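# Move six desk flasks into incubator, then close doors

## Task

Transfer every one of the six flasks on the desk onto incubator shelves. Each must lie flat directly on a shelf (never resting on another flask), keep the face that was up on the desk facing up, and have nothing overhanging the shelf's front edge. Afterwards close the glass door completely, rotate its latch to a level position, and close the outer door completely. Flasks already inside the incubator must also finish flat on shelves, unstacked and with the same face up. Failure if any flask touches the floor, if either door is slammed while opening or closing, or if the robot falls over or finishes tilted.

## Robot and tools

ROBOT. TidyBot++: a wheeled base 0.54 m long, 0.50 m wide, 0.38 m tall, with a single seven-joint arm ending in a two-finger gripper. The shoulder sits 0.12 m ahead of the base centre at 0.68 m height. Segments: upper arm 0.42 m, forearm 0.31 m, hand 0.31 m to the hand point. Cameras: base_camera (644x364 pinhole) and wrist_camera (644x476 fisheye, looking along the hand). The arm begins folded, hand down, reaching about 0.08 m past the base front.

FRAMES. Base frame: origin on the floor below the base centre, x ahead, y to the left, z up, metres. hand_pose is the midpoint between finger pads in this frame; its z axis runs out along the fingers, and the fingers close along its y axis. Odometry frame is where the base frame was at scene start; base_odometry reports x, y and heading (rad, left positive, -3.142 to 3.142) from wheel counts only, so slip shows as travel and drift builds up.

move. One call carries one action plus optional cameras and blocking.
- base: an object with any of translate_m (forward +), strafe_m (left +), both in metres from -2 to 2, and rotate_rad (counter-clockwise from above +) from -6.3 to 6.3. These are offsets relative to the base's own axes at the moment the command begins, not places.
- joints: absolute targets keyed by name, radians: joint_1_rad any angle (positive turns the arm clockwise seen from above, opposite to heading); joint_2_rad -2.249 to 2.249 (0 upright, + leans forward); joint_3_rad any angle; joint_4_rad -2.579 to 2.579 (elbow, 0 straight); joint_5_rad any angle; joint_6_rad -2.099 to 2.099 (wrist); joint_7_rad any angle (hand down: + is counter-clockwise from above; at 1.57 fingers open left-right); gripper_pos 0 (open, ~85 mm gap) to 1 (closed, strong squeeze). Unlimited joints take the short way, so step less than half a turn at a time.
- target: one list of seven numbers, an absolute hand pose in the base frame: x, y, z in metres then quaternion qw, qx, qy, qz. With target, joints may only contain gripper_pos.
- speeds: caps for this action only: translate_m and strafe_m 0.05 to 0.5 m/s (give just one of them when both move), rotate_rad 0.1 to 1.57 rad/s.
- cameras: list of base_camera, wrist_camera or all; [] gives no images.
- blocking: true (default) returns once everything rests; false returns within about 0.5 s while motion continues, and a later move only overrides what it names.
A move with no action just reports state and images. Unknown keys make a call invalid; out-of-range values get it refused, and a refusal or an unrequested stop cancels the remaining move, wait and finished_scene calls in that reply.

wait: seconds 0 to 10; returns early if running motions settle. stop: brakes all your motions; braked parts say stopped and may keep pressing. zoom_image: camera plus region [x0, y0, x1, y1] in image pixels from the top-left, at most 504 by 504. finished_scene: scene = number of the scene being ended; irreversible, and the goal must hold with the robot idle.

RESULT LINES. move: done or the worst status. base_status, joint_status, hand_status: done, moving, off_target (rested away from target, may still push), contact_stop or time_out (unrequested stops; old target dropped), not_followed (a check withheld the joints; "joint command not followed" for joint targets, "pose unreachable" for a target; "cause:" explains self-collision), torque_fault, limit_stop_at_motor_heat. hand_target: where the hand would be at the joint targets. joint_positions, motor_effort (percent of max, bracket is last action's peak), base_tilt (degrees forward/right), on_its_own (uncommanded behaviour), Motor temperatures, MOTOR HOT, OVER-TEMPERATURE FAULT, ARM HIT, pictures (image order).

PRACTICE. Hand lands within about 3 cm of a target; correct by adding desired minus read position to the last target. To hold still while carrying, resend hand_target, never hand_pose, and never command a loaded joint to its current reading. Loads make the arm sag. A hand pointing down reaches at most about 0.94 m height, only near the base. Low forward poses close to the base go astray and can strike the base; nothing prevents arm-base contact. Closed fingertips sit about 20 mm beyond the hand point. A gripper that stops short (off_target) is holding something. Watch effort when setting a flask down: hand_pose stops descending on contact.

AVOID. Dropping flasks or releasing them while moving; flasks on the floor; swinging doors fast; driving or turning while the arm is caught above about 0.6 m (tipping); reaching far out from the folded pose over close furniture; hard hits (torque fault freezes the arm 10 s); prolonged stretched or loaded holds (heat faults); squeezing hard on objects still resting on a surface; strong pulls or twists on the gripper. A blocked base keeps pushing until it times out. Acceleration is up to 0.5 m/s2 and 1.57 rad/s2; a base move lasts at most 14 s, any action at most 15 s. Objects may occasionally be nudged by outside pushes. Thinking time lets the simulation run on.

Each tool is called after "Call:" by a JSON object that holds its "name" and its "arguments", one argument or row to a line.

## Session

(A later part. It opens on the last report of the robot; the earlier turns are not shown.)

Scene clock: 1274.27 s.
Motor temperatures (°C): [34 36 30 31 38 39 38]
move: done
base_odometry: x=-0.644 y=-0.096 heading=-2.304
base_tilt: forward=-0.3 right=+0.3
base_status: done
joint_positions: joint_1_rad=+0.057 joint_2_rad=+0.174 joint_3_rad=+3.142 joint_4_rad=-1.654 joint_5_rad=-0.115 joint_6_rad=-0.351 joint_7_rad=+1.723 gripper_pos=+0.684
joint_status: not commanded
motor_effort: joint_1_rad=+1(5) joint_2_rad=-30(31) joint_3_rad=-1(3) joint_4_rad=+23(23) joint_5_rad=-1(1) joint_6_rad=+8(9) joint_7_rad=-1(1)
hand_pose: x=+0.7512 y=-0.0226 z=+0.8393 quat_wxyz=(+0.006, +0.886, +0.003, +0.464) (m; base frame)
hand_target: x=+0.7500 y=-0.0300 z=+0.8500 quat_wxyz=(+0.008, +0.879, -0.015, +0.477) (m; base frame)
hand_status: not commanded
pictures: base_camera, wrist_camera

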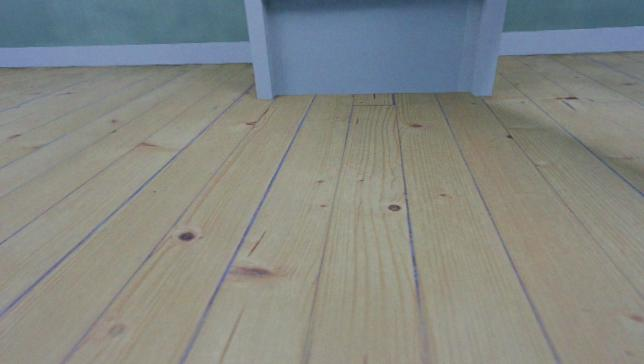

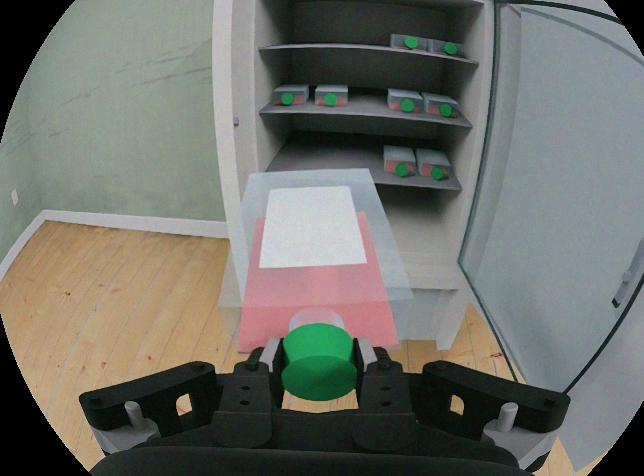

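Call:
{"name": "move", "arguments": {
  "base": {"rotate_rad":0.02,"strafe_m":0.07,"translate_m":0.4},
  "speeds": {"translate_m":0.25},
  "target": [0.75,-0.03,0.69,0.0083,0.8787,-0.0153,0.4771]
}}

Scene clock: 1286.97 s.
Motor temperatures (°C): [34 36 30 31 38 39 38]
move: done
base_odometry: x=-0.860 y=-0.441 heading=-2.284
base_tilt: forward=-0.3 right=+0.2
base_status: done
joint_positions: joint_1_rad=+0.071 joint_2_rad=+0.346 joint_3_rad=+3.124 joint_4_rad=-1.969 joint_5_rad=-0.003 joint_6_rad=+0.132 joint_7_rad=+1.620 gripper_pos=+0.684
joint_status: not commanded
motor_effort: joint_1_rad=+1(4) joint_2_rad=-33(36) joint_3_rad=+0(3) joint_4_rad=+19(23) joint_5_rad=+0(1) joint_6_rad=+8(9) joint_7_rad=-1(1)
hand_pose: x=+0.7464 y=-0.0333 z=+0.6860 quat_wxyz=(+0.021, +0.887, -0.005, +0.461) (m; base frame)
hand_target: x=+0.7500 y=-0.0300 z=+0.6900 quat_wxyz=(+0.008, +0.879, -0.015, +0.477) (m; base frame)
hand_status: done (0.006 m and 2.8 deg from the pose sent, 0.149 m and 2.7 deg at the start)
pictures: base_camera, wrist_camera

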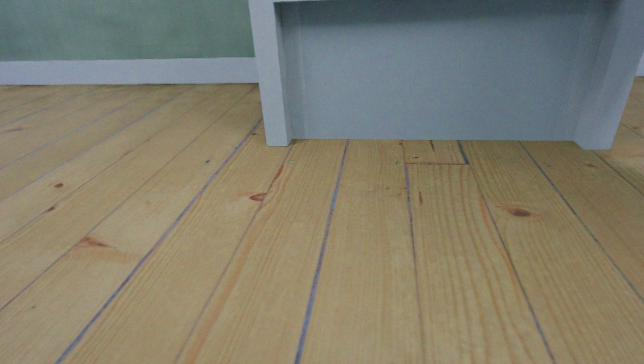

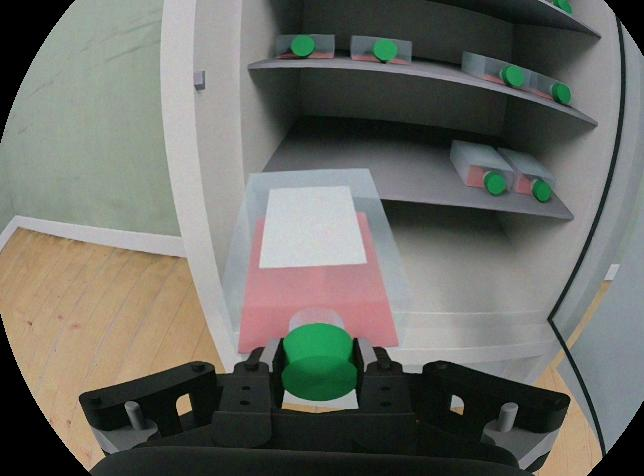

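Call:
{"name": "move", "arguments": {
  "base": {"rotate_rad":-0.01,"strafe_m":0.047,"translate_m":0.295},
  "speeds": {"translate_m":0.12},
  "target": [0.75,-0.03,0.69,-0.001,0.8787,-0.0100,0.4771]
}}

Scene clock: 1302.90 s.
Motor temperatures (°C): [34 36 30 31 38 39 38]
move: done
base_odometry: x=-1.018 y=-0.695 heading=-2.295
base_tilt: forward=-0.3 right=+0.3
base_status: done
joint_positions: joint_1_rad=+0.155 joint_2_rad=+0.347 joint_3_rad=+3.044 joint_4_rad=-1.970 joint_5_rad=+0.053 joint_6_rad=+0.133 joint_7_rad=+1.590 gripper_pos=+0.684
joint_status: not commanded
motor_effort: joint_1_rad=+0(2) joint_2_rad=-32(35) joint_3_rad=-1(3) joint_4_rad=+18(19) joint_5_rad=+0(1) joint_6_rad=+9(9) joint_7_rad=-1(1)
hand_pose: x=+0.7453 y=-0.0367 z=+0.6862 quat_wxyz=(+0.014, +0.887, -0.002, +0.461) (m; base frame)
hand_target: x=+0.7500 y=-0.0300 z=+0.6900 quat_wxyz=(-0.001, +0.879, -0.010, +0.477) (m; base frame)
hand_status: done (0.009 m and 2.8 deg from the pose sent, 0.006 m and 3.3 deg at the start)
pictures: base_camera, wrist_camera

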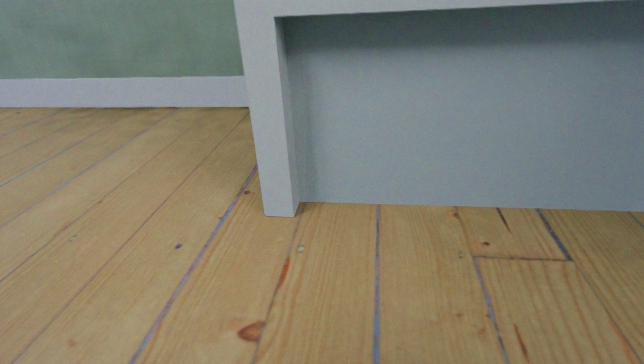

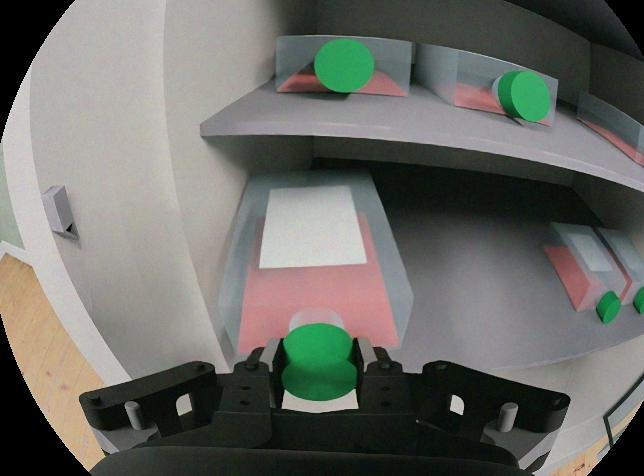

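Call:
{"name": "move", "arguments": {
  "target": [0.80,-0.045,0.68,-0.010,0.8787,-0.0100,0.4771],
  "cameras": []
}}

Call:
{"name": "move", "arguments": {
  "target": [0.845,-0.045,0.66,-0.010,0.8787,-0.0100,0.4771],
  "cameras": ["wrist_camera"]
}}

Scene clock: 1313.00 s.
Motor temperatures (°C): [34 36 30 31 38 39 38]
move: done
base_odometry: x=-1.018 y=-0.695 heading=-2.295
base_tilt: forward=-0.3 right=+0.3
base_status: not commanded
joint_positions: joint_1_rad=+0.252 joint_2_rad=+0.461 joint_3_rad=+2.948 joint_4_rad=-1.855 joint_5_rad=+0.079 joint_6_rad=+0.133 joint_7_rad=+1.590 gripper_pos=+0.684
joint_status: not commanded
motor_effort: joint_1_rad=+0(1) joint_2_rad=-36(38) joint_3_rad=-3(4) joint_4_rad=+17(19) joint_5_rad=+0(0) joint_6_rad=+8(9) joint_7_rad=-1(1)
hand_pose: x=+0.7882 y=-0.0470 z=+0.6731 quat_wxyz=(-0.001, +0.885, -0.009, +0.466) (m; base frame)
hand_target: x=+0.8000 y=-0.0450 z=+0.6800 quat_wxyz=(-0.010, +0.879, -0.010, +0.477) (m; base frame)
hand_status: done (0.014 m and 1.8 deg from the pose sent, 0.056 m and 3.5 deg at the start)
pictures: none
No camera images: "cameras" was empty.

Scene clock: 1314.07 s.
Motor temperatures (°C): [34 36 30 31 38 39 38]
move: done
base_odometry: x=-1.018 y=-0.695 heading=-2.295
base_tilt: forward=-0.3 right=+0.3
base_status: not commanded
joint_positions: joint_1_rad=+0.242 joint_2_rad=+0.574 joint_3_rad=+2.948 joint_4_rad=-1.727 joint_5_rad=+0.079 joint_6_rad=+0.133 joint_7_rad=+1.590 gripper_pos=+0.684
joint_status: not commanded
motor_effort: joint_1_rad=+1(2) joint_2_rad=-40(42) joint_3_rad=-3(4) joint_4_rad=+18(19) joint_5_rad=+0(0) joint_6_rad=+7(9) joint_7_rad=-1(1)
hand_pose: x=+0.8356 y=-0.0493 z=+0.6585 quat_wxyz=(-0.009, +0.881, -0.014, +0.474) (m; base frame)
hand_target: x=+0.8450 y=-0.0450 z=+0.6600 quat_wxyz=(-0.010, +0.879, -0.010, +0.477) (m; base frame)
hand_status: done (0.010 m and 0.6 deg from the pose sent, 0.058 m and 1.8 deg at the start)
pictures: wrist_camera

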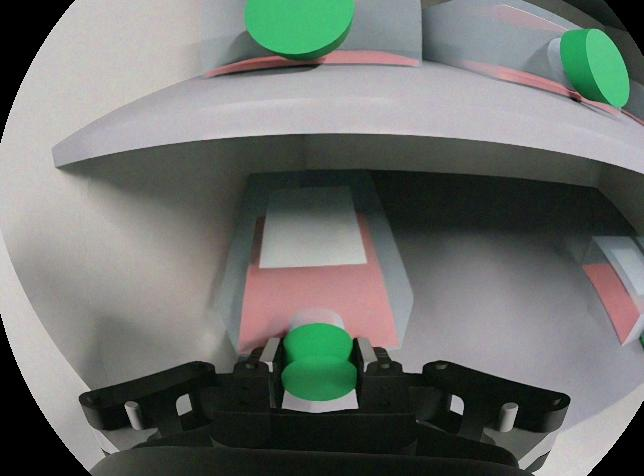

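Call:
{"name": "move", "arguments": {
  "target": [0.852,-0.045,0.645,-0.010,0.8850,-0.0100,0.4655],
  "cameras": []
}}

Call:
{"name": "move", "arguments": {
  "target": [0.852,-0.045,0.633,-0.010,0.8850,-0.0100,0.4655],
  "cameras": []
}}

Call:
{"name": "move", "arguments": {
  "target": [0.852,-0.045,0.623,-0.010,0.8850,-0.0100,0.4655],
  "cameras": ["wrist_camera"]
}}

Scene clock: 1322.73 s.
Motor temperatures (°C): [34 36 30 31 38 39 38]
move: done
base_odometry: x=-1.018 y=-0.695 heading=-2.295
base_tilt: forward=-0.3 right=+0.3
base_status: not commanded
joint_positions: joint_1_rad=+0.237 joint_2_rad=+0.603 joint_3_rad=+2.948 joint_4_rad=-1.692 joint_5_rad=+0.079 joint_6_rad=+0.131 joint_7_rad=+1.590 gripper_pos=+0.684
joint_status: not commanded
motor_effort: joint_1_rad=+0(1) joint_2_rad=-41(42) joint_3_rad=-3(5) joint_4_rad=+18(19) joint_5_rad=+0(0) joint_6_rad=+8(9) joint_7_rad=-1(1)
hand_pose: x=+0.8479 y=-0.0485 z=+0.6542 quat_wxyz=(-0.011, +0.880, -0.014, +0.475) (m; base frame)
hand_target: x=+0.8520 y=-0.0450 z=+0.6450 quat_wxyz=(-0.010, +0.885, -0.010, +0.465) (m; base frame)
hand_status: done (0.011 m and 1.4 deg from the pose sent, 0.022 m and 1.1 deg at the start)
pictures: none
No camera images: "cameras" was empty.

Scene clock: 1323.43 s.
Motor temperatures (°C): [34 36 30 31 38 39 38]
move: done
base_odometry: x=-1.018 y=-0.695 heading=-2.295
base_tilt: forward=-0.2 right=+0.2
base_status: not commanded
joint_positions: joint_1_rad=+0.231 joint_2_rad=+0.621 joint_3_rad=+2.955 joint_4_rad=-1.692 joint_5_rad=+0.079 joint_6_rad=+0.132 joint_7_rad=+1.590 gripper_pos=+0.684
joint_status: not commanded
motor_effort: joint_1_rad=+0(1) joint_2_rad=-41(42) joint_3_rad=-4(5) joint_4_rad=+19(19) joint_5_rad=+0(0) joint_6_rad=+8(9) joint_7_rad=+0(1)
hand_pose: x=+0.8474 y=-0.0484 z=+0.6408 quat_wxyz=(-0.011, +0.884, -0.014, +0.467) (m; base frame)
hand_target: x=+0.8520 y=-0.0450 z=+0.6330 quat_wxyz=(-0.010, +0.885, -0.010, +0.465) (m; base frame)
hand_status: done (0.010 m and 0.6 deg from the pose sent, 0.022 m and 1.4 deg at the start)
pictures: none
No camera images: "cameras" was empty.

Scene clock: 1324.10 s.
Motor temperatures (°C): [34 36 30 31 38 39 38]
move: done
base_odometry: x=-1.018 y=-0.695 heading=-2.295
base_tilt: forward=-0.2 right=+0.3
base_status: not commanded
joint_positions: joint_1_rad=+0.226 joint_2_rad=+0.636 joint_3_rad=+2.962 joint_4_rad=-1.692 joint_5_rad=+0.079 joint_6_rad=+0.136 joint_7_rad=+1.590 gripper_pos=+0.684
joint_status: not commanded
motor_effort: joint_1_rad=+0(1) joint_2_rad=-42(43) joint_3_rad=-4(5) joint_4_rad=+19(19) joint_5_rad=+0(0) joint_6_rad=+8(9) joint_7_rad=-1(1)
hand_pose: x=+0.8474 y=-0.0484 z=+0.6302 quat_wxyz=(-0.011, +0.887, -0.014, +0.462) (m; base frame)
hand_target: x=+0.8520 y=-0.0450 z=+0.6230 quat_wxyz=(-0.010, +0.885, -0.010, +0.465) (m; base frame)
hand_status: done (0.009 m and 0.6 deg from the pose sent, 0.019 m and 0.6 deg at the start)
pictures: wrist_camera

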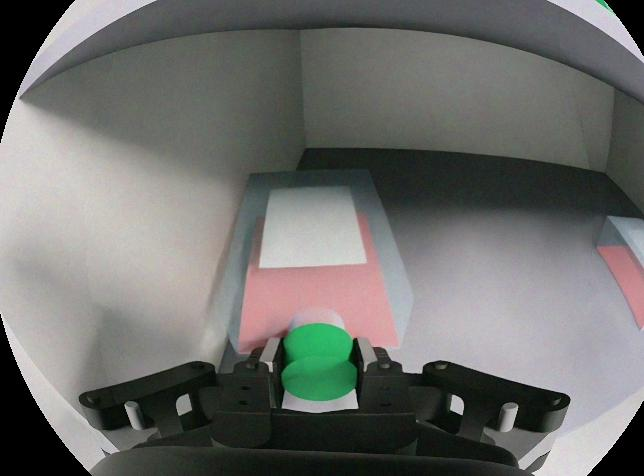

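Call:
{"name": "move", "arguments": {
  "target": [0.852,-0.045,0.615,-0.010,0.8830,-0.0100,0.4692],
  "cameras": []
}}

Call:
{"name": "move", "arguments": {
  "target": [0.852,-0.045,0.606,-0.010,0.8830,-0.0100,0.4692],
  "cameras": ["wrist_camera"]
}}

Scene clock: 1328.63 s.
Motor temperatures (°C): [34 36 30 31 38 39 38]
move: done
base_odometry: x=-1.018 y=-0.695 heading=-2.295
base_tilt: forward=-0.2 right=+0.3
base_status: not commanded
joint_positions: joint_1_rad=+0.218 joint_2_rad=+0.650 joint_3_rad=+2.971 joint_4_rad=-1.694 joint_5_rad=+0.082 joint_6_rad=+0.161 joint_7_rad=+1.590 gripper_pos=+0.684
joint_status: not commanded
motor_effort: joint_1_rad=+1(1) joint_2_rad=-43(43) joint_3_rad=-3(5) joint_4_rad=+17(19) joint_5_rad=+0(0) joint_6_rad=+8(9) joint_7_rad=-1(1)
hand_pose: x=+0.8504 y=-0.0489 z=+0.6252 quat_wxyz=(-0.009, +0.885, -0.013, +0.466) (m; base frame)
hand_target: x=+0.8520 y=-0.0450 z=+0.6150 quat_wxyz=(-0.010, +0.883, -0.010, +0.469) (m; base frame)
hand_status: done (0.011 m and 0.5 deg from the pose sent, 0.016 m and 1.0 deg at the start)
pictures: none
No camera images: "cameras" was empty.

Scene clock: 1329.30 s.
Motor temperatures (°C): [34 36 30 31 38 39 38]
move: done
base_odometry: x=-1.018 y=-0.695 heading=-2.295
base_tilt: forward=-0.2 right=+0.2
base_status: not commanded
joint_positions: joint_1_rad=+0.214 joint_2_rad=+0.666 joint_3_rad=+2.978 joint_4_rad=-1.694 joint_5_rad=+0.082 joint_6_rad=+0.175 joint_7_rad=+1.590 gripper_pos=+0.684
joint_status: not commanded
motor_effort: joint_1_rad=+1(1) joint_2_rad=-42(44) joint_3_rad=-4(5) joint_4_rad=+18(18) joint_5_rad=+0(0) joint_6_rad=+8(9) joint_7_rad=-1(1)
hand_pose: x=+0.8519 y=-0.0496 z=+0.6171 quat_wxyz=(-0.008, +0.885, -0.013, +0.465) (m; base frame)
hand_target: x=+0.8520 y=-0.0450 z=+0.6060 quat_wxyz=(-0.010, +0.883, -0.010, +0.469) (m; base frame)
hand_status: done (0.012 m and 0.7 deg from the pose sent, 0.020 m and 0.5 deg at the start)
pictures: wrist_camera

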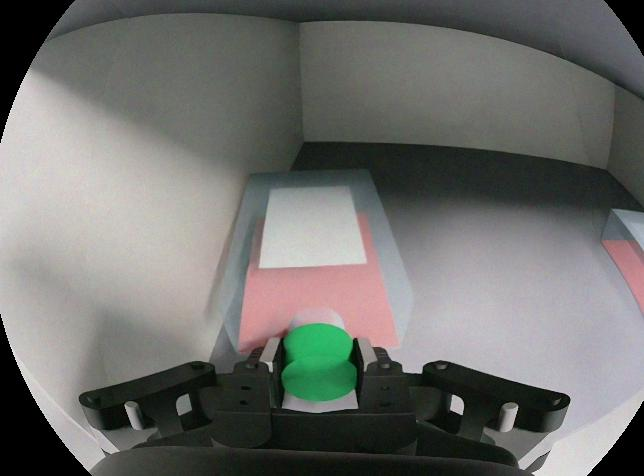

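Call:
{"name": "move", "arguments": {
  "target": [0.852,-0.045,0.597,-0.010,0.8830,-0.0100,0.4692],
  "cameras": []
}}

Call:
{"name": "move", "arguments": {
  "target": [0.852,-0.045,0.589,-0.010,0.8830,-0.0100,0.4692],
  "cameras": ["wrist_camera"]
}}

Scene clock: 1332.97 s.
Motor temperatures (°C): [34 36 30 31 38 39 38]
move: done
base_odometry: x=-1.018 y=-0.695 heading=-2.295
base_tilt: forward=-0.2 right=+0.2
base_status: not commanded
joint_positions: joint_1_rad=+0.209 joint_2_rad=+0.681 joint_3_rad=+2.985 joint_4_rad=-1.696 joint_5_rad=+0.082 joint_6_rad=+0.195 joint_7_rad=+1.590 gripper_pos=+0.684
joint_status: not commanded
motor_effort: joint_1_rad=+1(1) joint_2_rad=-42(43) joint_3_rad=-4(4) joint_4_rad=+18(18) joint_5_rad=+0(0) joint_6_rad=+9(9) joint_7_rad=-1(1)
hand_pose: x=+0.8535 y=-0.0505 z=+0.6094 quat_wxyz=(-0.007, +0.885, -0.013, +0.466) (m; base frame)
hand_target: x=+0.8520 y=-0.0450 z=+0.5970 quat_wxyz=(-0.010, +0.883, -0.010, +0.469) (m; base frame)
hand_status: done (0.014 m and 0.7 deg from the pose sent, 0.021 m and 0.7 deg at the start)
pictures: none
No camera images: "cameras" was empty.

Scene clock: 1333.53 s.
Motor temperatures (°C): [34 36 30 31 38 39 38]
move: done
base_odometry: x=-1.018 y=-0.695 heading=-2.295
base_tilt: forward=-0.2 right=+0.3
base_status: not commanded
joint_positions: joint_1_rad=+0.205 joint_2_rad=+0.688 joint_3_rad=+2.990 joint_4_rad=-1.698 joint_5_rad=+0.083 joint_6_rad=+0.216 joint_7_rad=+1.590 gripper_pos=+0.684
joint_status: not commanded
motor_effort: joint_1_rad=+1(1) joint_2_rad=-42(43) joint_3_rad=-4(4) joint_4_rad=+17(17) joint_5_rad=+0(0) joint_6_rad=+7(9) joint_7_rad=-1(1)
hand_pose: x=+0.8560 y=-0.0511 z=+0.6085 quat_wxyz=(-0.006, +0.882, -0.013, +0.471) (m; base frame)
hand_target: x=+0.8520 y=-0.0450 z=+0.5890 quat_wxyz=(-0.010, +0.883, -0.010, +0.469) (m; base frame)
hand_status: done (0.021 m and 0.7 deg from the pose sent, 0.021 m and 0.7 deg at the start)
pictures: wrist_camera

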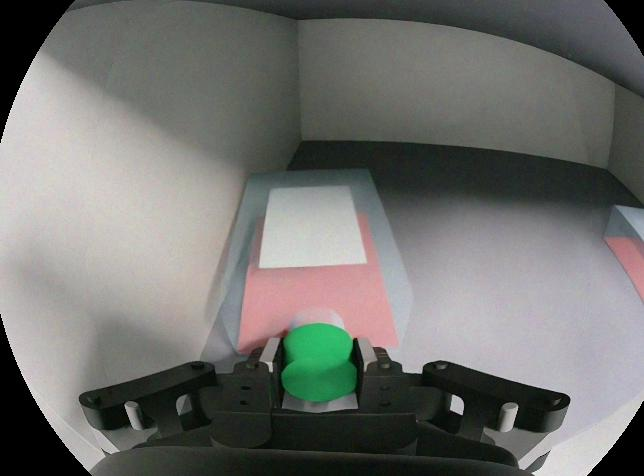

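Call:
{"name": "move", "arguments": {
  "target": [0.852,-0.047,0.596,-0.010,0.8830,-0.0100,0.4692],
  "joints": {"gripper_pos":0.45},
  "cameras": ["wrist_camera"]
}}

Call:
{"name": "move", "arguments": {
  "base": {"translate_m":-0.25},
  "speeds": {"translate_m":0.12},
  "cameras": ["wrist_camera"]
}}

Scene clock: 1339.87 s.
Motor temperatures (°C): [34 36 29 31 38 39 38]
move: done
base_odometry: x=-1.018 y=-0.695 heading=-2.295
base_tilt: forward=-0.2 right=+0.3
base_status: not commanded
joint_positions: joint_1_rad=+0.205 joint_2_rad=+0.688 joint_3_rad=+2.990 joint_4_rad=-1.698 joint_5_rad=+0.083 joint_6_rad=+0.216 joint_7_rad=+1.590 gripper_pos=+0.450
joint_status: all done
motor_effort: joint_1_rad=+0(2) joint_2_rad=-42(43) joint_3_rad=-3(4) joint_4_rad=+16(17) joint_5_rad=+0(0) joint_6_rad=+8(8) joint_7_rad=+0(1)
hand_pose: x=+0.8560 y=-0.0511 z=+0.6085 quat_wxyz=(-0.006, +0.882, -0.013, +0.471) (m; base frame)
hand_target: x=+0.8520 y=-0.0470 z=+0.5960 quat_wxyz=(-0.010, +0.883, -0.010, +0.469) (m; base frame)
hand_status: done (0.014 m and 0.7 deg from the pose sent, 0.014 m and 0.7 deg at the start)
pictures: wrist_camera

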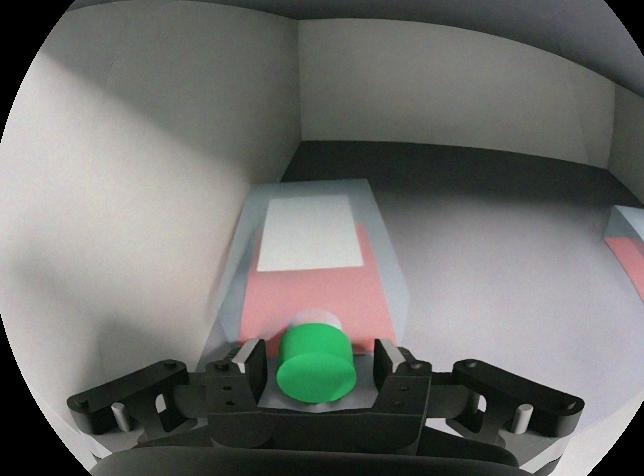

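Scene clock: 1342.50 s.
Motor temperatures (°C): [34 36 29 31 38 39 38]
move: done
base_odometry: x=-0.852 y=-0.507 heading=-2.295
base_tilt: forward=-0.2 right=+0.3
base_status: done
joint_positions: joint_1_rad=+0.205 joint_2_rad=+0.689 joint_3_rad=+2.990 joint_4_rad=-1.700 joint_5_rad=+0.083 joint_6_rad=+0.216 joint_7_rad=+1.590 gripper_pos=+0.450
joint_status: not commanded
motor_effort: joint_1_rad=+1(3) joint_2_rad=-42(44) joint_3_rad=-3(5) joint_4_rad=+16(18) joint_5_rad=+0(0) joint_6_rad=+7(8) joint_7_rad=-1(1)
hand_pose: x=+0.8552 y=-0.0508 z=+0.6069 quat_wxyz=(-0.006, +0.883, -0.013, +0.470) (m; base frame)
hand_target: x=+0.8520 y=-0.0470 z=+0.5960 quat_wxyz=(-0.010, +0.883, -0.010, +0.469) (m; base frame)
hand_status: not commanded
pictures: wrist_camera

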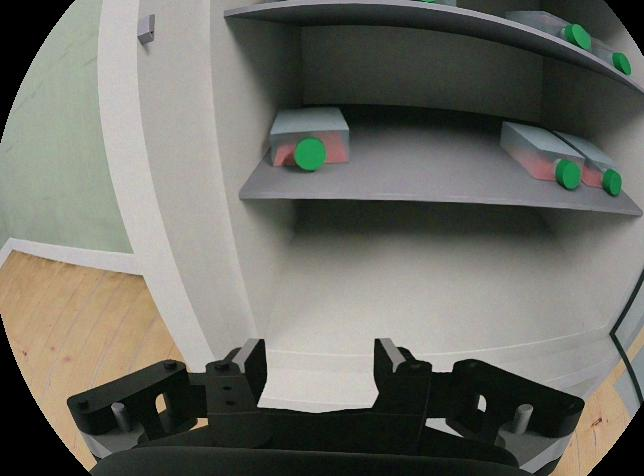

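Call:
{"name": "move", "arguments": {
  "base": {"translate_m":-0.45},
  "joints": {"joint_1_rad":0,"joint_2_rad":0,"joint_3_rad":3.1416,"joint_4_rad":-1.2,"joint_5_rad":0,"joint_6_rad":-1.24,"joint_7_rad":1.571,"gripper_pos":0},
  "cameras": []
}}

Call:
{"name": "move", "arguments": {
  "base": {"rotate_rad":1.555},
  "cameras": []
}}

Call:
{"name": "move", "arguments": {
  "base": {"translate_m":0.8,"strafe_m":0.85}
}}

Call:
{"name": "zoom_image", "arguments": {
  "camera": "wrist_camera",
  "region": [200, 0, 600, 250]
}}

Scene clock: 1393.70 s.
Motor temperatures (°C): [34 36 29 31 38 39 38]
move: done
base_odometry: x=-0.553 y=-0.170 heading=-2.295
base_tilt: forward=-0.3 right=+0.2
base_status: done
joint_positions: joint_1_rad=+0.019 joint_2_rad=+0.000 joint_3_rad=+3.119 joint_4_rad=-1.219 joint_5_rad=+0.049 joint_6_rad=-1.183 joint_7_rad=+1.590 gripper_pos=+0.000
joint_status: all done
motor_effort: joint_1_rad=+1(2) joint_2_rad=-20(47) joint_3_rad=-1(5) joint_4_rad=+20(22) joint_5_rad=+0(1) joint_6_rad=+6(8) joint_7_rad=-1(2)
hand_pose: x=+0.6234 y=-0.0111 z=+0.9812 quat_wxyz=(+0.027, +0.932, +0.011, +0.361) (m; base frame)
hand_target: x=+0.6129 y=+0.0014 z=+0.9787 quat_wxyz=(+0.000, +0.939, +0.000, +0.344) (m; base frame)
hand_status: not commanded
pictures: none
No camera images: "cameras" was empty.

Scene clock: 1396.00 s.
Motor temperatures (°C): [34 36 29 31 38 39 38]
move: done
base_odometry: x=-0.553 y=-0.170 heading=-0.741
base_tilt: forward=-0.2 right=+0.3
base_status: done
joint_positions: joint_1_rad=+0.004 joint_2_rad=+0.000 joint_3_rad=+3.130 joint_4_rad=-1.219 joint_5_rad=+0.039 joint_6_rad=-1.186 joint_7_rad=+1.590 gripper_pos=+0.000
joint_status: not commanded
motor_effort: joint_1_rad=+0(4) joint_2_rad=-21(25) joint_3_rad=+0(3) joint_4_rad=+20(21) joint_5_rad=+0(1) joint_6_rad=+6(7) joint_7_rad=-1(1)
hand_pose: x=+0.6229 y=-0.0061 z=+0.9805 quat_wxyz=(+0.022, +0.933, +0.013, +0.360) (m; base frame)
hand_target: x=+0.6129 y=+0.0014 z=+0.9787 quat_wxyz=(+0.000, +0.939, +0.000, +0.344) (m; base frame)
hand_status: not commanded
pictures: none
No camera images: "cameras" was empty.

Scene clock: 1399.80 s.
Motor temperatures (°C): [34 36 29 31 38 39 38]
move: done
base_odometry: x=+0.611 y=-0.084 heading=-0.740
base_tilt: forward=-0.3 right=+0.2
base_status: done
joint_positions: joint_1_rad=+0.004 joint_2_rad=+0.000 joint_3_rad=+3.131 joint_4_rad=-1.219 joint_5_rad=+0.039 joint_6_rad=-1.189 joint_7_rad=+1.590 gripper_pos=+0.000
joint_status: not commanded
motor_effort: joint_1_rad=+1(3) joint_2_rad=-21(26) joint_3_rad=-1(3) joint_4_rad=+20(21) joint_5_rad=+0(1) joint_6_rad=+6(7) joint_7_rad=-1(1)
hand_pose: x=+0.6223 y=-0.0065 z=+0.9800 quat_wxyz=(+0.022, +0.933, +0.012, +0.358) (m; base frame)
hand_target: x=+0.6129 y=+0.0014 z=+0.9787 quat_wxyz=(+0.000, +0.939, +0.000, +0.344) (m; base frame)
hand_status: not commanded
pictures: base_camera, wrist_camera

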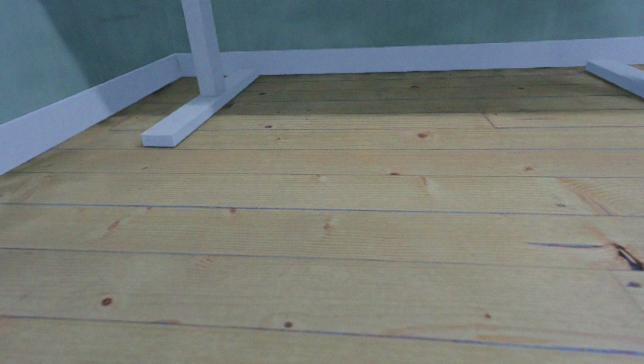

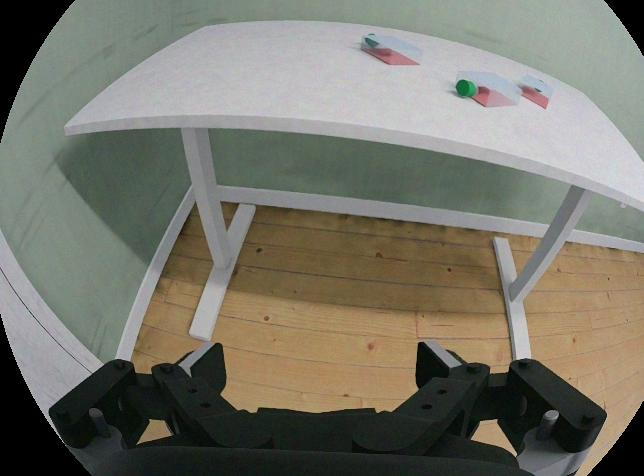

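Scaled by 1.260.

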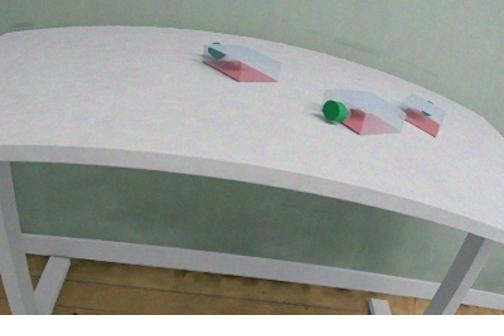

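Call:
{"name": "move", "arguments": {
  "target": [0.68,0.0,1.02,0.0563,0.8803,-0.1081,0.4582],
  "base": {"translate_m":0.53,"strafe_m":0.33,"rotate_rad":-0.785},
  "speeds": {"translate_m":0.3}
}}

Scene clock: 1441.00 s.
Motor temperatures (°C): [34 36 29 31 38 39 38]
move: done
base_odometry: x=+1.225 y=-0.197 heading=-1.527
base_tilt: forward=-0.3 right=+0.2
base_status: done
joint_positions: joint_1_rad=-0.158 joint_2_rad=+0.037 joint_3_rad=+3.126 joint_4_rad=-1.219 joint_5_rad=+0.377 joint_6_rad=-1.059 joint_7_rad=+1.149 gripper_pos=+0.000
joint_status: not commanded
motor_effort: joint_1_rad=+0(3) joint_2_rad=-23(26) joint_3_rad=-1(4) joint_4_rad=+20(21) joint_5_rad=+3(3) joint_6_rad=+6(7) joint_7_rad=-1(1)
hand_pose: x=+0.6653 y=-0.0045 z=+1.0066 quat_wxyz=(+0.063, +0.895, -0.093, +0.432) (m; base frame)
hand_target: x=+0.6800 y=+0.0000 z=+1.0200 quat_wxyz=(+0.056, +0.880, -0.108, +0.458) (m; base frame)
hand_status: done (0.020 m and 4.0 deg from the pose sent, 0.071 m and 19.4 deg at the start)
pictures: base_camera, wrist_camera

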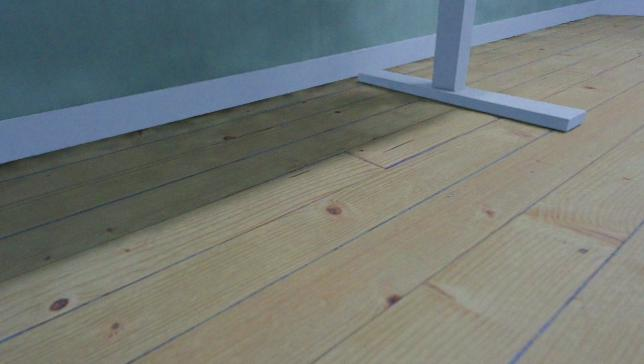

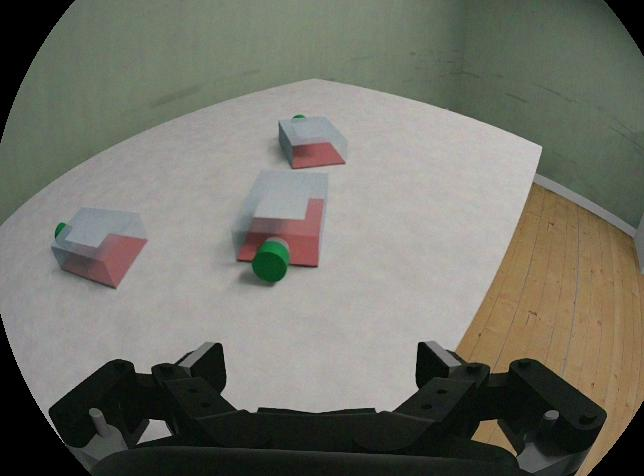

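Call:
{"name": "move", "arguments": {
  "target": [0.785,0.030,0.955,0.0563,0.8803,-0.1081,0.4582],
  "cameras": ["wrist_camera"]
}}

Scene clock: 1447.37 s.
Motor temperatures (°C): [34 36 29 31 38 39 38]
move: done
base_odometry: x=+1.225 y=-0.197 heading=-1.527
base_tilt: forward=-0.3 right=+0.3
base_status: not commanded
joint_positions: joint_1_rad=-0.315 joint_2_rad=+0.279 joint_3_rad=+3.299 joint_4_rad=-1.164 joint_5_rad=+0.377 joint_6_rad=-0.914 joint_7_rad=+1.094 gripper_pos=+0.000
joint_status: not commanded
motor_effort: joint_1_rad=+0(2) joint_2_rad=-33(37) joint_3_rad=+0(1) joint_4_rad=+21(23) joint_5_rad=+3(3) joint_6_rad=+6(7) joint_7_rad=-1(1)
hand_pose: x=+0.7697 y=+0.0270 z=+0.9284 quat_wxyz=(+0.072, +0.901, -0.085, +0.420) (m; base frame)
hand_target: x=+0.7850 y=+0.0300 z=+0.9550 quat_wxyz=(+0.056, +0.880, -0.108, +0.458) (m; base frame)
hand_status: done (0.031 m and 5.9 deg from the pose sent, 0.135 m and 4.0 deg at the start)
pictures: wrist_camera

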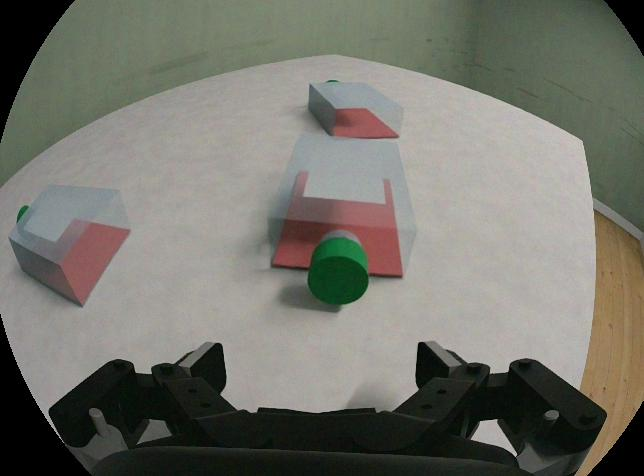

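Call:
{"name": "move", "arguments": {
  "target": [0.822,0.018,0.948,0.0400,0.860,-0.131,0.492],
  "cameras": ["wrist_camera"]
}}

Scene clock: 1454.63 s.
Motor temperatures (°C): [34 36 29 31 38 39 38]
move: done
base_odometry: x=+1.225 y=-0.197 heading=-1.527
base_tilt: forward=-0.2 right=+0.2
base_status: not commanded
joint_positions: joint_1_rad=-0.328 joint_2_rad=+0.309 joint_3_rad=+3.389 joint_4_rad=-1.164 joint_5_rad=+0.377 joint_6_rad=-0.761 joint_7_rad=+1.049 gripper_pos=+0.000
joint_status: not commanded
motor_effort: joint_1_rad=+0(2) joint_2_rad=-34(35) joint_3_rad=+0(2) joint_4_rad=+22(22) joint_5_rad=+2(3) joint_6_rad=+6(7) joint_7_rad=-1(1)
hand_pose: x=+0.8066 y=+0.0055 z=+0.9468 quat_wxyz=(+0.068, +0.871, -0.108, +0.475) (m; base frame)
hand_target: x=+0.8220 y=+0.0180 z=+0.9480 quat_wxyz=(+0.040, +0.860, -0.131, +0.492) (m; base frame)
hand_status: done (0.020 m and 4.8 deg from the pose sent, 0.057 m and 11.5 deg at the start)
pictures: wrist_camera

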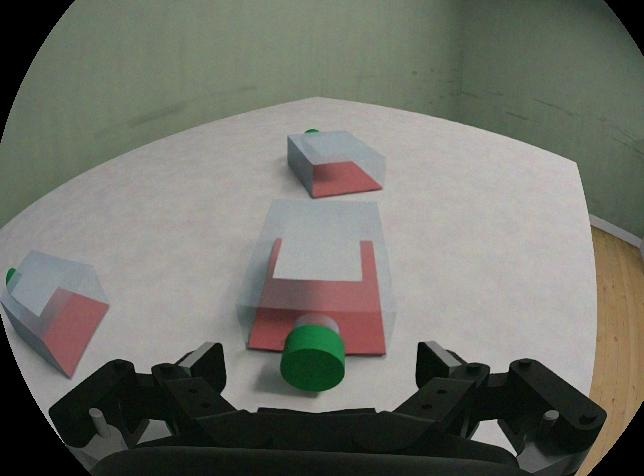

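Call:
{"name": "move", "arguments": {
  "target": [0.843,0.021,0.919,0.0400,0.866,-0.131,0.480],
  "cameras": ["wrist_camera"]
}}

Scene clock: 1459.87 s.
Motor temperatures (°C): [34 36 29 31 38 39 38]
move: done
base_odometry: x=+1.225 y=-0.197 heading=-1.527
base_tilt: forward=-0.3 right=+0.2
base_status: not commanded
joint_positions: joint_1_rad=-0.329 joint_2_rad=+0.373 joint_3_rad=+3.416 joint_4_rad=-1.154 joint_5_rad=+0.354 joint_6_rad=-0.737 joint_7_rad=+1.048 gripper_pos=+0.000
joint_status: not commanded
motor_effort: joint_1_rad=-1(1) joint_2_rad=-36(38) joint_3_rad=+2(3) joint_4_rad=+21(22) joint_5_rad=+2(3) joint_6_rad=+7(7) joint_7_rad=-1(1)
hand_pose: x=+0.8270 y=+0.0034 z=+0.9154 quat_wxyz=(+0.074, +0.877, -0.111, +0.462) (m; base frame)
hand_target: x=+0.8430 y=+0.0210 z=+0.9190 quat_wxyz=(+0.040, +0.866, -0.131, +0.480) (m; base frame)
hand_status: done (0.024 m and 5.1 deg from the pose sent, 0.048 m and 4.3 deg at the start)
pictures: wrist_camera

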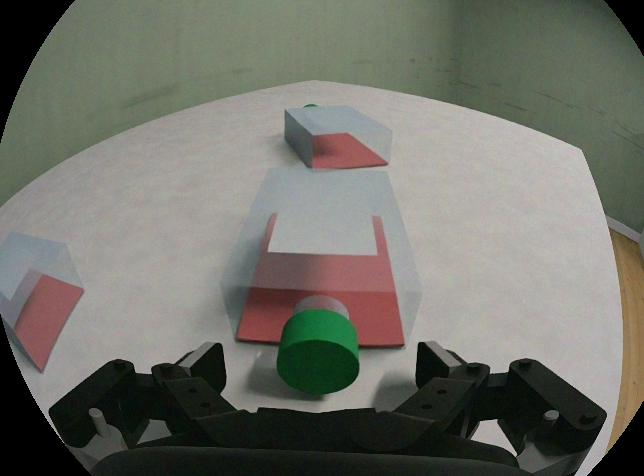

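Call:
{"name": "move", "arguments": {
  "joints": {"gripper_pos":1},
  "cameras": ["wrist_camera"]
}}

Call:
{"name": "move", "arguments": {
  "target": [0.82,0.021,1.0,0.0400,0.866,-0.131,0.480],
  "cameras": ["wrist_camera"]
}}

Scene clock: 1464.03 s.
Motor temperatures (°C): [34 36 29 31 38 39 38]
move: off_target
base_odometry: x=+1.225 y=-0.197 heading=-1.527
base_tilt: forward=-0.3 right=+0.2
base_status: not commanded
joint_positions: joint_1_rad=-0.331 joint_2_rad=+0.373 joint_3_rad=+3.416 joint_4_rad=-1.147 joint_5_rad=+0.354 joint_6_rad=-0.727 joint_7_rad=+1.048 gripper_pos=+0.683
joint_status: gripper_pos off_target (ended at +0.683, target +1.000)
motor_effort: joint_1_rad=+1(2) joint_2_rad=-33(36) joint_3_rad=+1(3) joint_4_rad=+19(21) joint_5_rad=+2(3) joint_6_rad=+6(7) joint_7_rad=-1(1)
hand_pose: x=+0.8300 y=+0.0063 z=+0.9216 quat_wxyz=(+0.071, +0.873, -0.109, +0.470) (m; base frame)
hand_target: x=+0.8430 y=+0.0210 z=+0.9190 quat_wxyz=(+0.040, +0.866, -0.131, +0.480) (m; base frame)
hand_status: not commanded
pictures: wrist_camera

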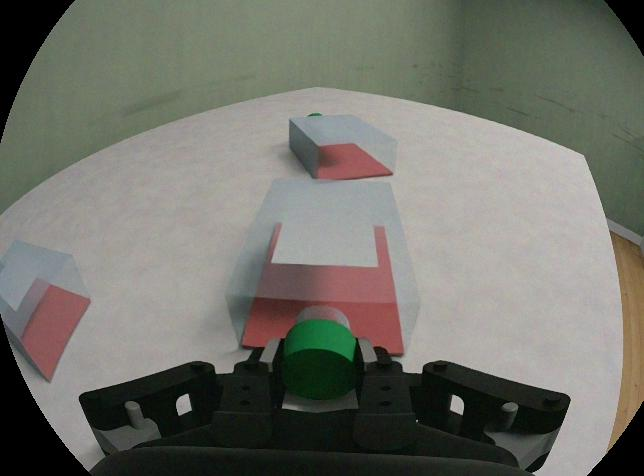

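Scene clock: 1465.30 s.
Motor temperatures (°C): [34 36 29 31 38 39 38]
move: done
base_odometry: x=+1.225 y=-0.197 heading=-1.527
base_tilt: forward=-0.3 right=+0.2
base_status: not commanded
joint_positions: joint_1_rad=-0.318 joint_2_rad=+0.380 joint_3_rad=+3.382 joint_4_rad=-0.934 joint_5_rad=+0.338 joint_6_rad=-0.879 joint_7_rad=+1.048 gripper_pos=+0.683
joint_status: not commanded
motor_effort: joint_1_rad=+0(2) joint_2_rad=-37(40) joint_3_rad=+0(3) joint_4_rad=+21(24) joint_5_rad=+3(3) joint_6_rad=+8(8) joint_7_rad=-1(1)
hand_pose: x=+0.8298 y=+0.0169 z=+0.9960 quat_wxyz=(+0.056, +0.858, -0.130, +0.493) (m; base frame)
hand_target: x=+0.8200 y=+0.0210 z=+1.0000 quat_wxyz=(+0.040, +0.866, -0.131, +0.480) (m; base frame)
hand_status: done (0.011 m and 2.5 deg from the pose sent, 0.080 m and 4.6 deg at the start)
pictures: wrist_camera

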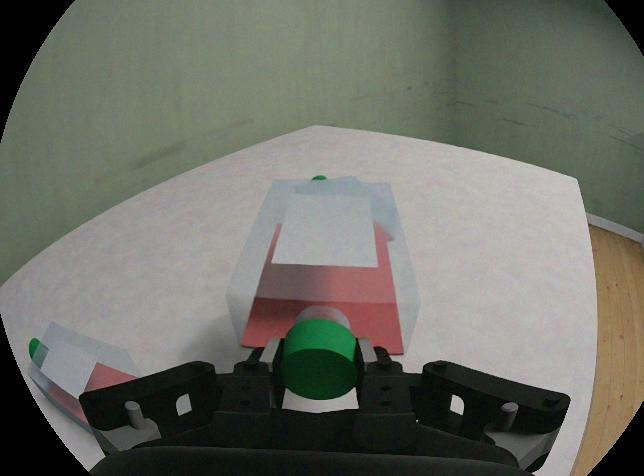

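Call:
{"name": "move", "arguments": {
  "base": {"strafe_m":-1.0},
  "speeds": {"strafe_m":0.35},
  "cameras": []
}}

Call:
{"name": "move", "arguments": {
  "base": {"rotate_rad":-0.768},
  "speeds": {"rotate_rad":0.7},
  "target": [0.75,-0.04,0.85,0.008,0.8750,-0.006,0.484],
  "cameras": []
}}

Call:
{"name": "move", "arguments": {
  "base": {"translate_m":0.62,"strafe_m":-0.66},
  "speeds": {"strafe_m":0.3}
}}

Scene clock: 1483.30 s.
Motor temperatures (°C): [34 36 29 32 38 39 38]
move: done
base_odometry: x=+0.226 y=-0.242 heading=-1.526
base_tilt: forward=-0.2 right=+0.3
base_status: done
joint_positions: joint_1_rad=-0.304 joint_2_rad=+0.380 joint_3_rad=+3.374 joint_4_rad=-0.932 joint_5_rad=+0.334 joint_6_rad=-0.884 joint_7_rad=+1.048 gripper_pos=+0.683
joint_status: not commanded
motor_effort: joint_1_rad=+0(4) joint_2_rad=-37(40) joint_3_rad=+1(4) joint_4_rad=+22(23) joint_5_rad=+3(4) joint_6_rad=+8(8) joint_7_rad=-1(1)
hand_pose: x=+0.8294 y=+0.0110 z=+0.9949 quat_wxyz=(+0.055, +0.859, -0.135, +0.491) (m; base frame)
hand_target: x=+0.8200 y=+0.0210 z=+1.0000 quat_wxyz=(+0.040, +0.866, -0.131, +0.480) (m; base frame)
hand_status: not commanded
pictures: none
No camera images: "cameras" was empty.

Scene clock: 1485.67 s.
Motor temperatures (°C): [34 36 29 32 38 39 38]
move: done
base_odometry: x=+0.226 y=-0.242 heading=-2.293
base_tilt: forward=-0.3 right=+0.3
base_status: done
joint_positions: joint_1_rad=+0.135 joint_2_rad=+0.191 joint_3_rad=+3.102 joint_4_rad=-1.654 joint_5_rad=-0.117 joint_6_rad=-0.362 joint_7_rad=+1.708 gripper_pos=+0.683
joint_status: not commanded
motor_effort: joint_1_rad=+1(6) joint_2_rad=-31(40) joint_3_rad=-1(5) joint_4_rad=+22(23) joint_5_rad=+0(4) joint_6_rad=+8(9) joint_7_rad=-1(1)
hand_pose: x=+0.7500 y=-0.0478 z=+0.8258 quat_wxyz=(+0.006, +0.892, -0.023, +0.452) (m; base frame)
hand_target: x=+0.7500 y=-0.0400 z=+0.8500 quat_wxyz=(+0.008, +0.875, -0.006, +0.484) (m; base frame)
hand_status: done (0.025 m and 4.6 deg from the pose sent, 0.173 m and 15.9 deg at the start)
pictures: none
No camera images: "cameras" was empty.

Scene clock: 1489.70 s.
Motor temperatures (°C): [34 36 29 32 38 39 38]
move: done
base_odometry: x=-0.679 y=-0.271 heading=-2.294
base_tilt: forward=-0.3 right=+0.3
base_status: done
joint_positions: joint_1_rad=+0.137 joint_2_rad=+0.180 joint_3_rad=+3.097 joint_4_rad=-1.657 joint_5_rad=-0.120 joint_6_rad=-0.357 joint_7_rad=+1.710 gripper_pos=+0.683
joint_status: not commanded
motor_effort: joint_1_rad=+0(3) joint_2_rad=-30(34) joint_3_rad=-1(4) joint_4_rad=+21(24) joint_5_rad=+0(1) joint_6_rad=+8(9) joint_7_rad=-1(1)
hand_pose: x=+0.7485 y=-0.0457 z=+0.8328 quat_wxyz=(+0.005, +0.889, -0.022, +0.458) (m; base frame)
hand_target: x=+0.7500 y=-0.0400 z=+0.8500 quat_wxyz=(+0.008, +0.875, -0.006, +0.484) (m; base frame)
hand_status: not commanded
pictures: base_camera, wrist_camera

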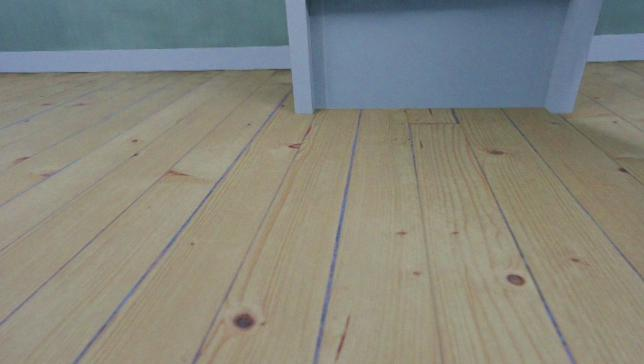

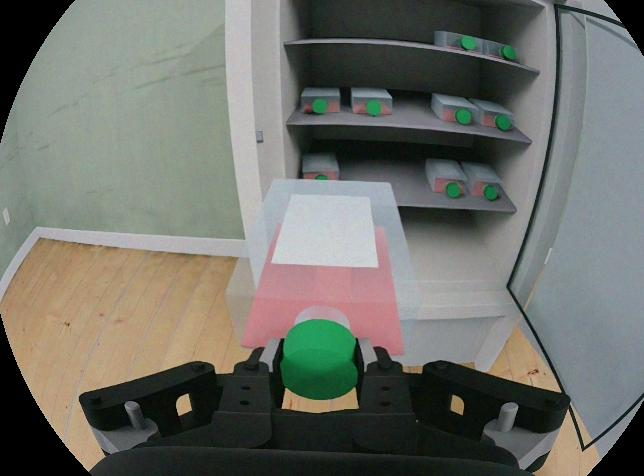

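Call:
{"name": "move", "arguments": {
  "base": {"strafe_m":-0.115,"translate_m":0.3},
  "speeds": {"translate_m":0.2},
  "target": [0.75,-0.035,0.695,0.005,0.8750,0.008,0.484]
}}

Scene clock: 1508.43 s.
Motor temperatures (°C): [34 36 29 31 38 39 38]
move: done
base_odometry: x=-0.964 y=-0.419 heading=-2.294
base_tilt: forward=-0.2 right=+0.3
base_status: done
joint_positions: joint_1_rad=+0.204 joint_2_rad=+0.347 joint_3_rad=+3.006 joint_4_rad=-1.970 joint_5_rad=+0.106 joint_6_rad=+0.145 joint_7_rad=+1.593 gripper_pos=+0.683
joint_status: not commanded
motor_effort: joint_1_rad=+1(3) joint_2_rad=-32(36) joint_3_rad=-2(3) joint_4_rad=+18(23) joint_5_rad=+0(1) joint_6_rad=+8(9) joint_7_rad=-1(1)
hand_pose: x=+0.7464 y=-0.0417 z=+0.6901 quat_wxyz=(+0.020, +0.884, +0.016, +0.467) (m; base frame)
hand_target: x=+0.7500 y=-0.0350 z=+0.6950 quat_wxyz=(+0.005, +0.875, +0.008, +0.484) (m; base frame)
hand_status: done (0.009 m and 3.0 deg from the pose sent, 0.138 m and 4.8 deg at the start)
pictures: base_camera, wrist_camera

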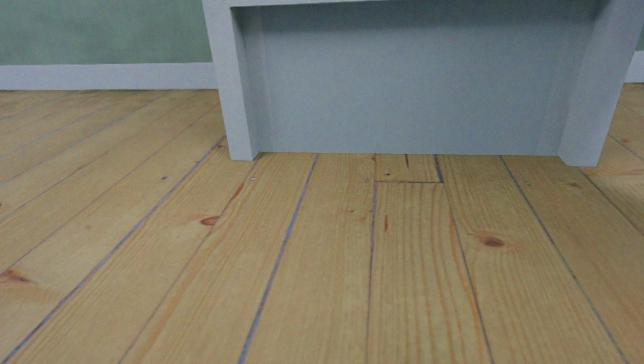

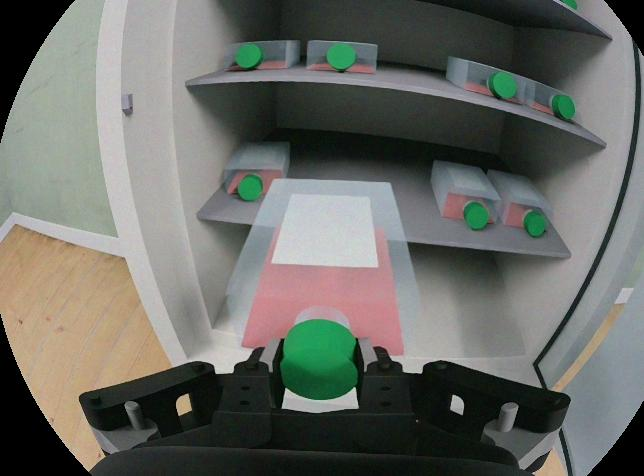

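Call:
{"name": "move", "arguments": {
  "base": {"translate_m":0.25},
  "speeds": {"translate_m":0.12},
  "target": [0.75,-0.045,0.695,-0.005,0.8750,-0.010,0.484]
}}

Call:
{"name": "move", "arguments": {
  "target": [0.80,-0.045,0.68,-0.010,0.8770,-0.0100,0.480],
  "cameras": []
}}

Call:
{"name": "move", "arguments": {
  "target": [0.845,-0.045,0.66,-0.010,0.8770,-0.0100,0.480],
  "cameras": ["wrist_camera"]
}}

Scene clock: 1517.83 s.
Motor temperatures (°C): [34 36 29 31 38 39 38]
move: done
base_odometry: x=-1.130 y=-0.607 heading=-2.295
base_tilt: forward=-0.3 right=+0.3
base_status: done
joint_positions: joint_1_rad=+0.274 joint_2_rad=+0.351 joint_3_rad=+2.948 joint_4_rad=-1.971 joint_5_rad=+0.128 joint_6_rad=+0.145 joint_7_rad=+1.558 gripper_pos=+0.683
joint_status: not commanded
motor_effort: joint_1_rad=+0(2) joint_2_rad=-32(34) joint_3_rad=-2(3) joint_4_rad=+18(20) joint_5_rad=+0(0) joint_6_rad=+8(9) joint_7_rad=-1(1)
hand_pose: x=+0.7449 y=-0.0508 z=+0.6901 quat_wxyz=(+0.011, +0.884, -0.001, +0.468) (m; base frame)
hand_target: x=+0.7500 y=-0.0450 z=+0.6950 quat_wxyz=(-0.005, +0.875, -0.010, +0.484) (m; base frame)
hand_status: done (0.009 m and 3.0 deg from the pose sent, 0.007 m and 4.7 deg at the start)
pictures: base_camera, wrist_camera

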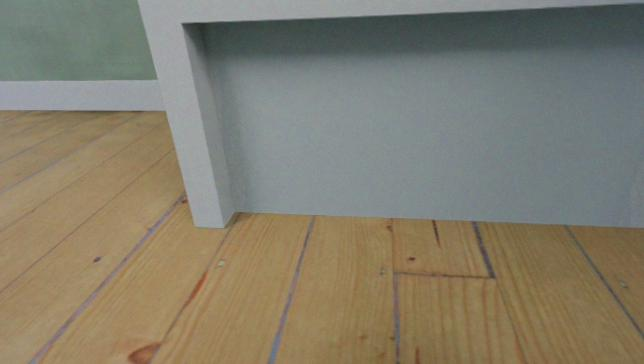

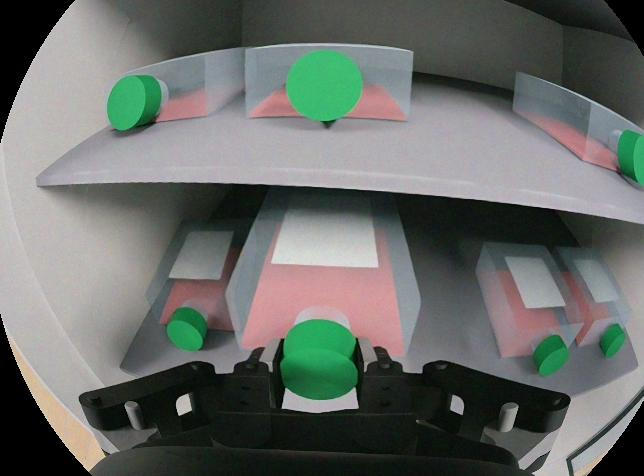

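Scene clock: 1518.90 s.
Motor temperatures (°C): [34 36 29 31 38 39 38]
move: done
base_odometry: x=-1.130 y=-0.607 heading=-2.295
base_tilt: forward=-0.3 right=+0.3
base_status: not commanded
joint_positions: joint_1_rad=+0.274 joint_2_rad=+0.462 joint_3_rad=+2.948 joint_4_rad=-1.861 joint_5_rad=+0.128 joint_6_rad=+0.145 joint_7_rad=+1.558 gripper_pos=+0.683
joint_status: not commanded
motor_effort: joint_1_rad=+0(2) joint_2_rad=-36(38) joint_3_rad=-3(4) joint_4_rad=+18(19) joint_5_rad=+0(0) joint_6_rad=+8(9) joint_7_rad=-1(1)
hand_pose: x=+0.7869 y=-0.0589 z=+0.6722 quat_wxyz=(+0.004, +0.884, -0.010, +0.468) (m; base frame)
hand_target: x=+0.8000 y=-0.0450 z=+0.6800 quat_wxyz=(-0.010, +0.877, -0.010, +0.480) (m; base frame)
hand_status: done (0.021 m and 2.2 deg from the pose sent, 0.056 m and 3.0 deg at the start)
pictures: none
No camera images: "cameras" was empty.

Scene clock: 1519.97 s.
Motor temperatures (°C): [34 36 29 31 38 39 38]
move: done
base_odometry: x=-1.130 y=-0.607 heading=-2.295
base_tilt: forward=-0.2 right=+0.3
base_status: not commanded
joint_positions: joint_1_rad=+0.241 joint_2_rad=+0.574 joint_3_rad=+2.948 joint_4_rad=-1.734 joint_5_rad=+0.128 joint_6_rad=+0.145 joint_7_rad=+1.558 gripper_pos=+0.683
joint_status: not commanded
motor_effort: joint_1_rad=+1(2) joint_2_rad=-40(42) joint_3_rad=-3(4) joint_4_rad=+19(20) joint_5_rad=+0(0) joint_6_rad=+8(9) joint_7_rad=-1(1)
hand_pose: x=+0.8354 y=-0.0454 z=+0.6581 quat_wxyz=(-0.009, +0.879, -0.004, +0.476) (m; base frame)
hand_target: x=+0.8450 y=-0.0450 z=+0.6600 quat_wxyz=(-0.010, +0.877, -0.010, +0.480) (m; base frame)
hand_status: done (0.010 m and 0.9 deg from the pose sent, 0.061 m and 2.2 deg at the start)
pictures: wrist_camera

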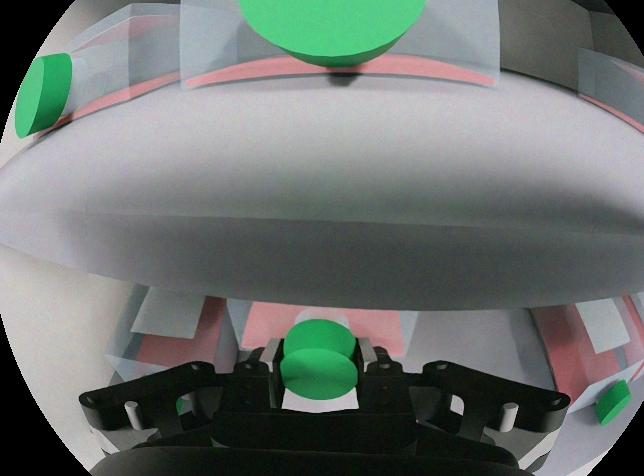

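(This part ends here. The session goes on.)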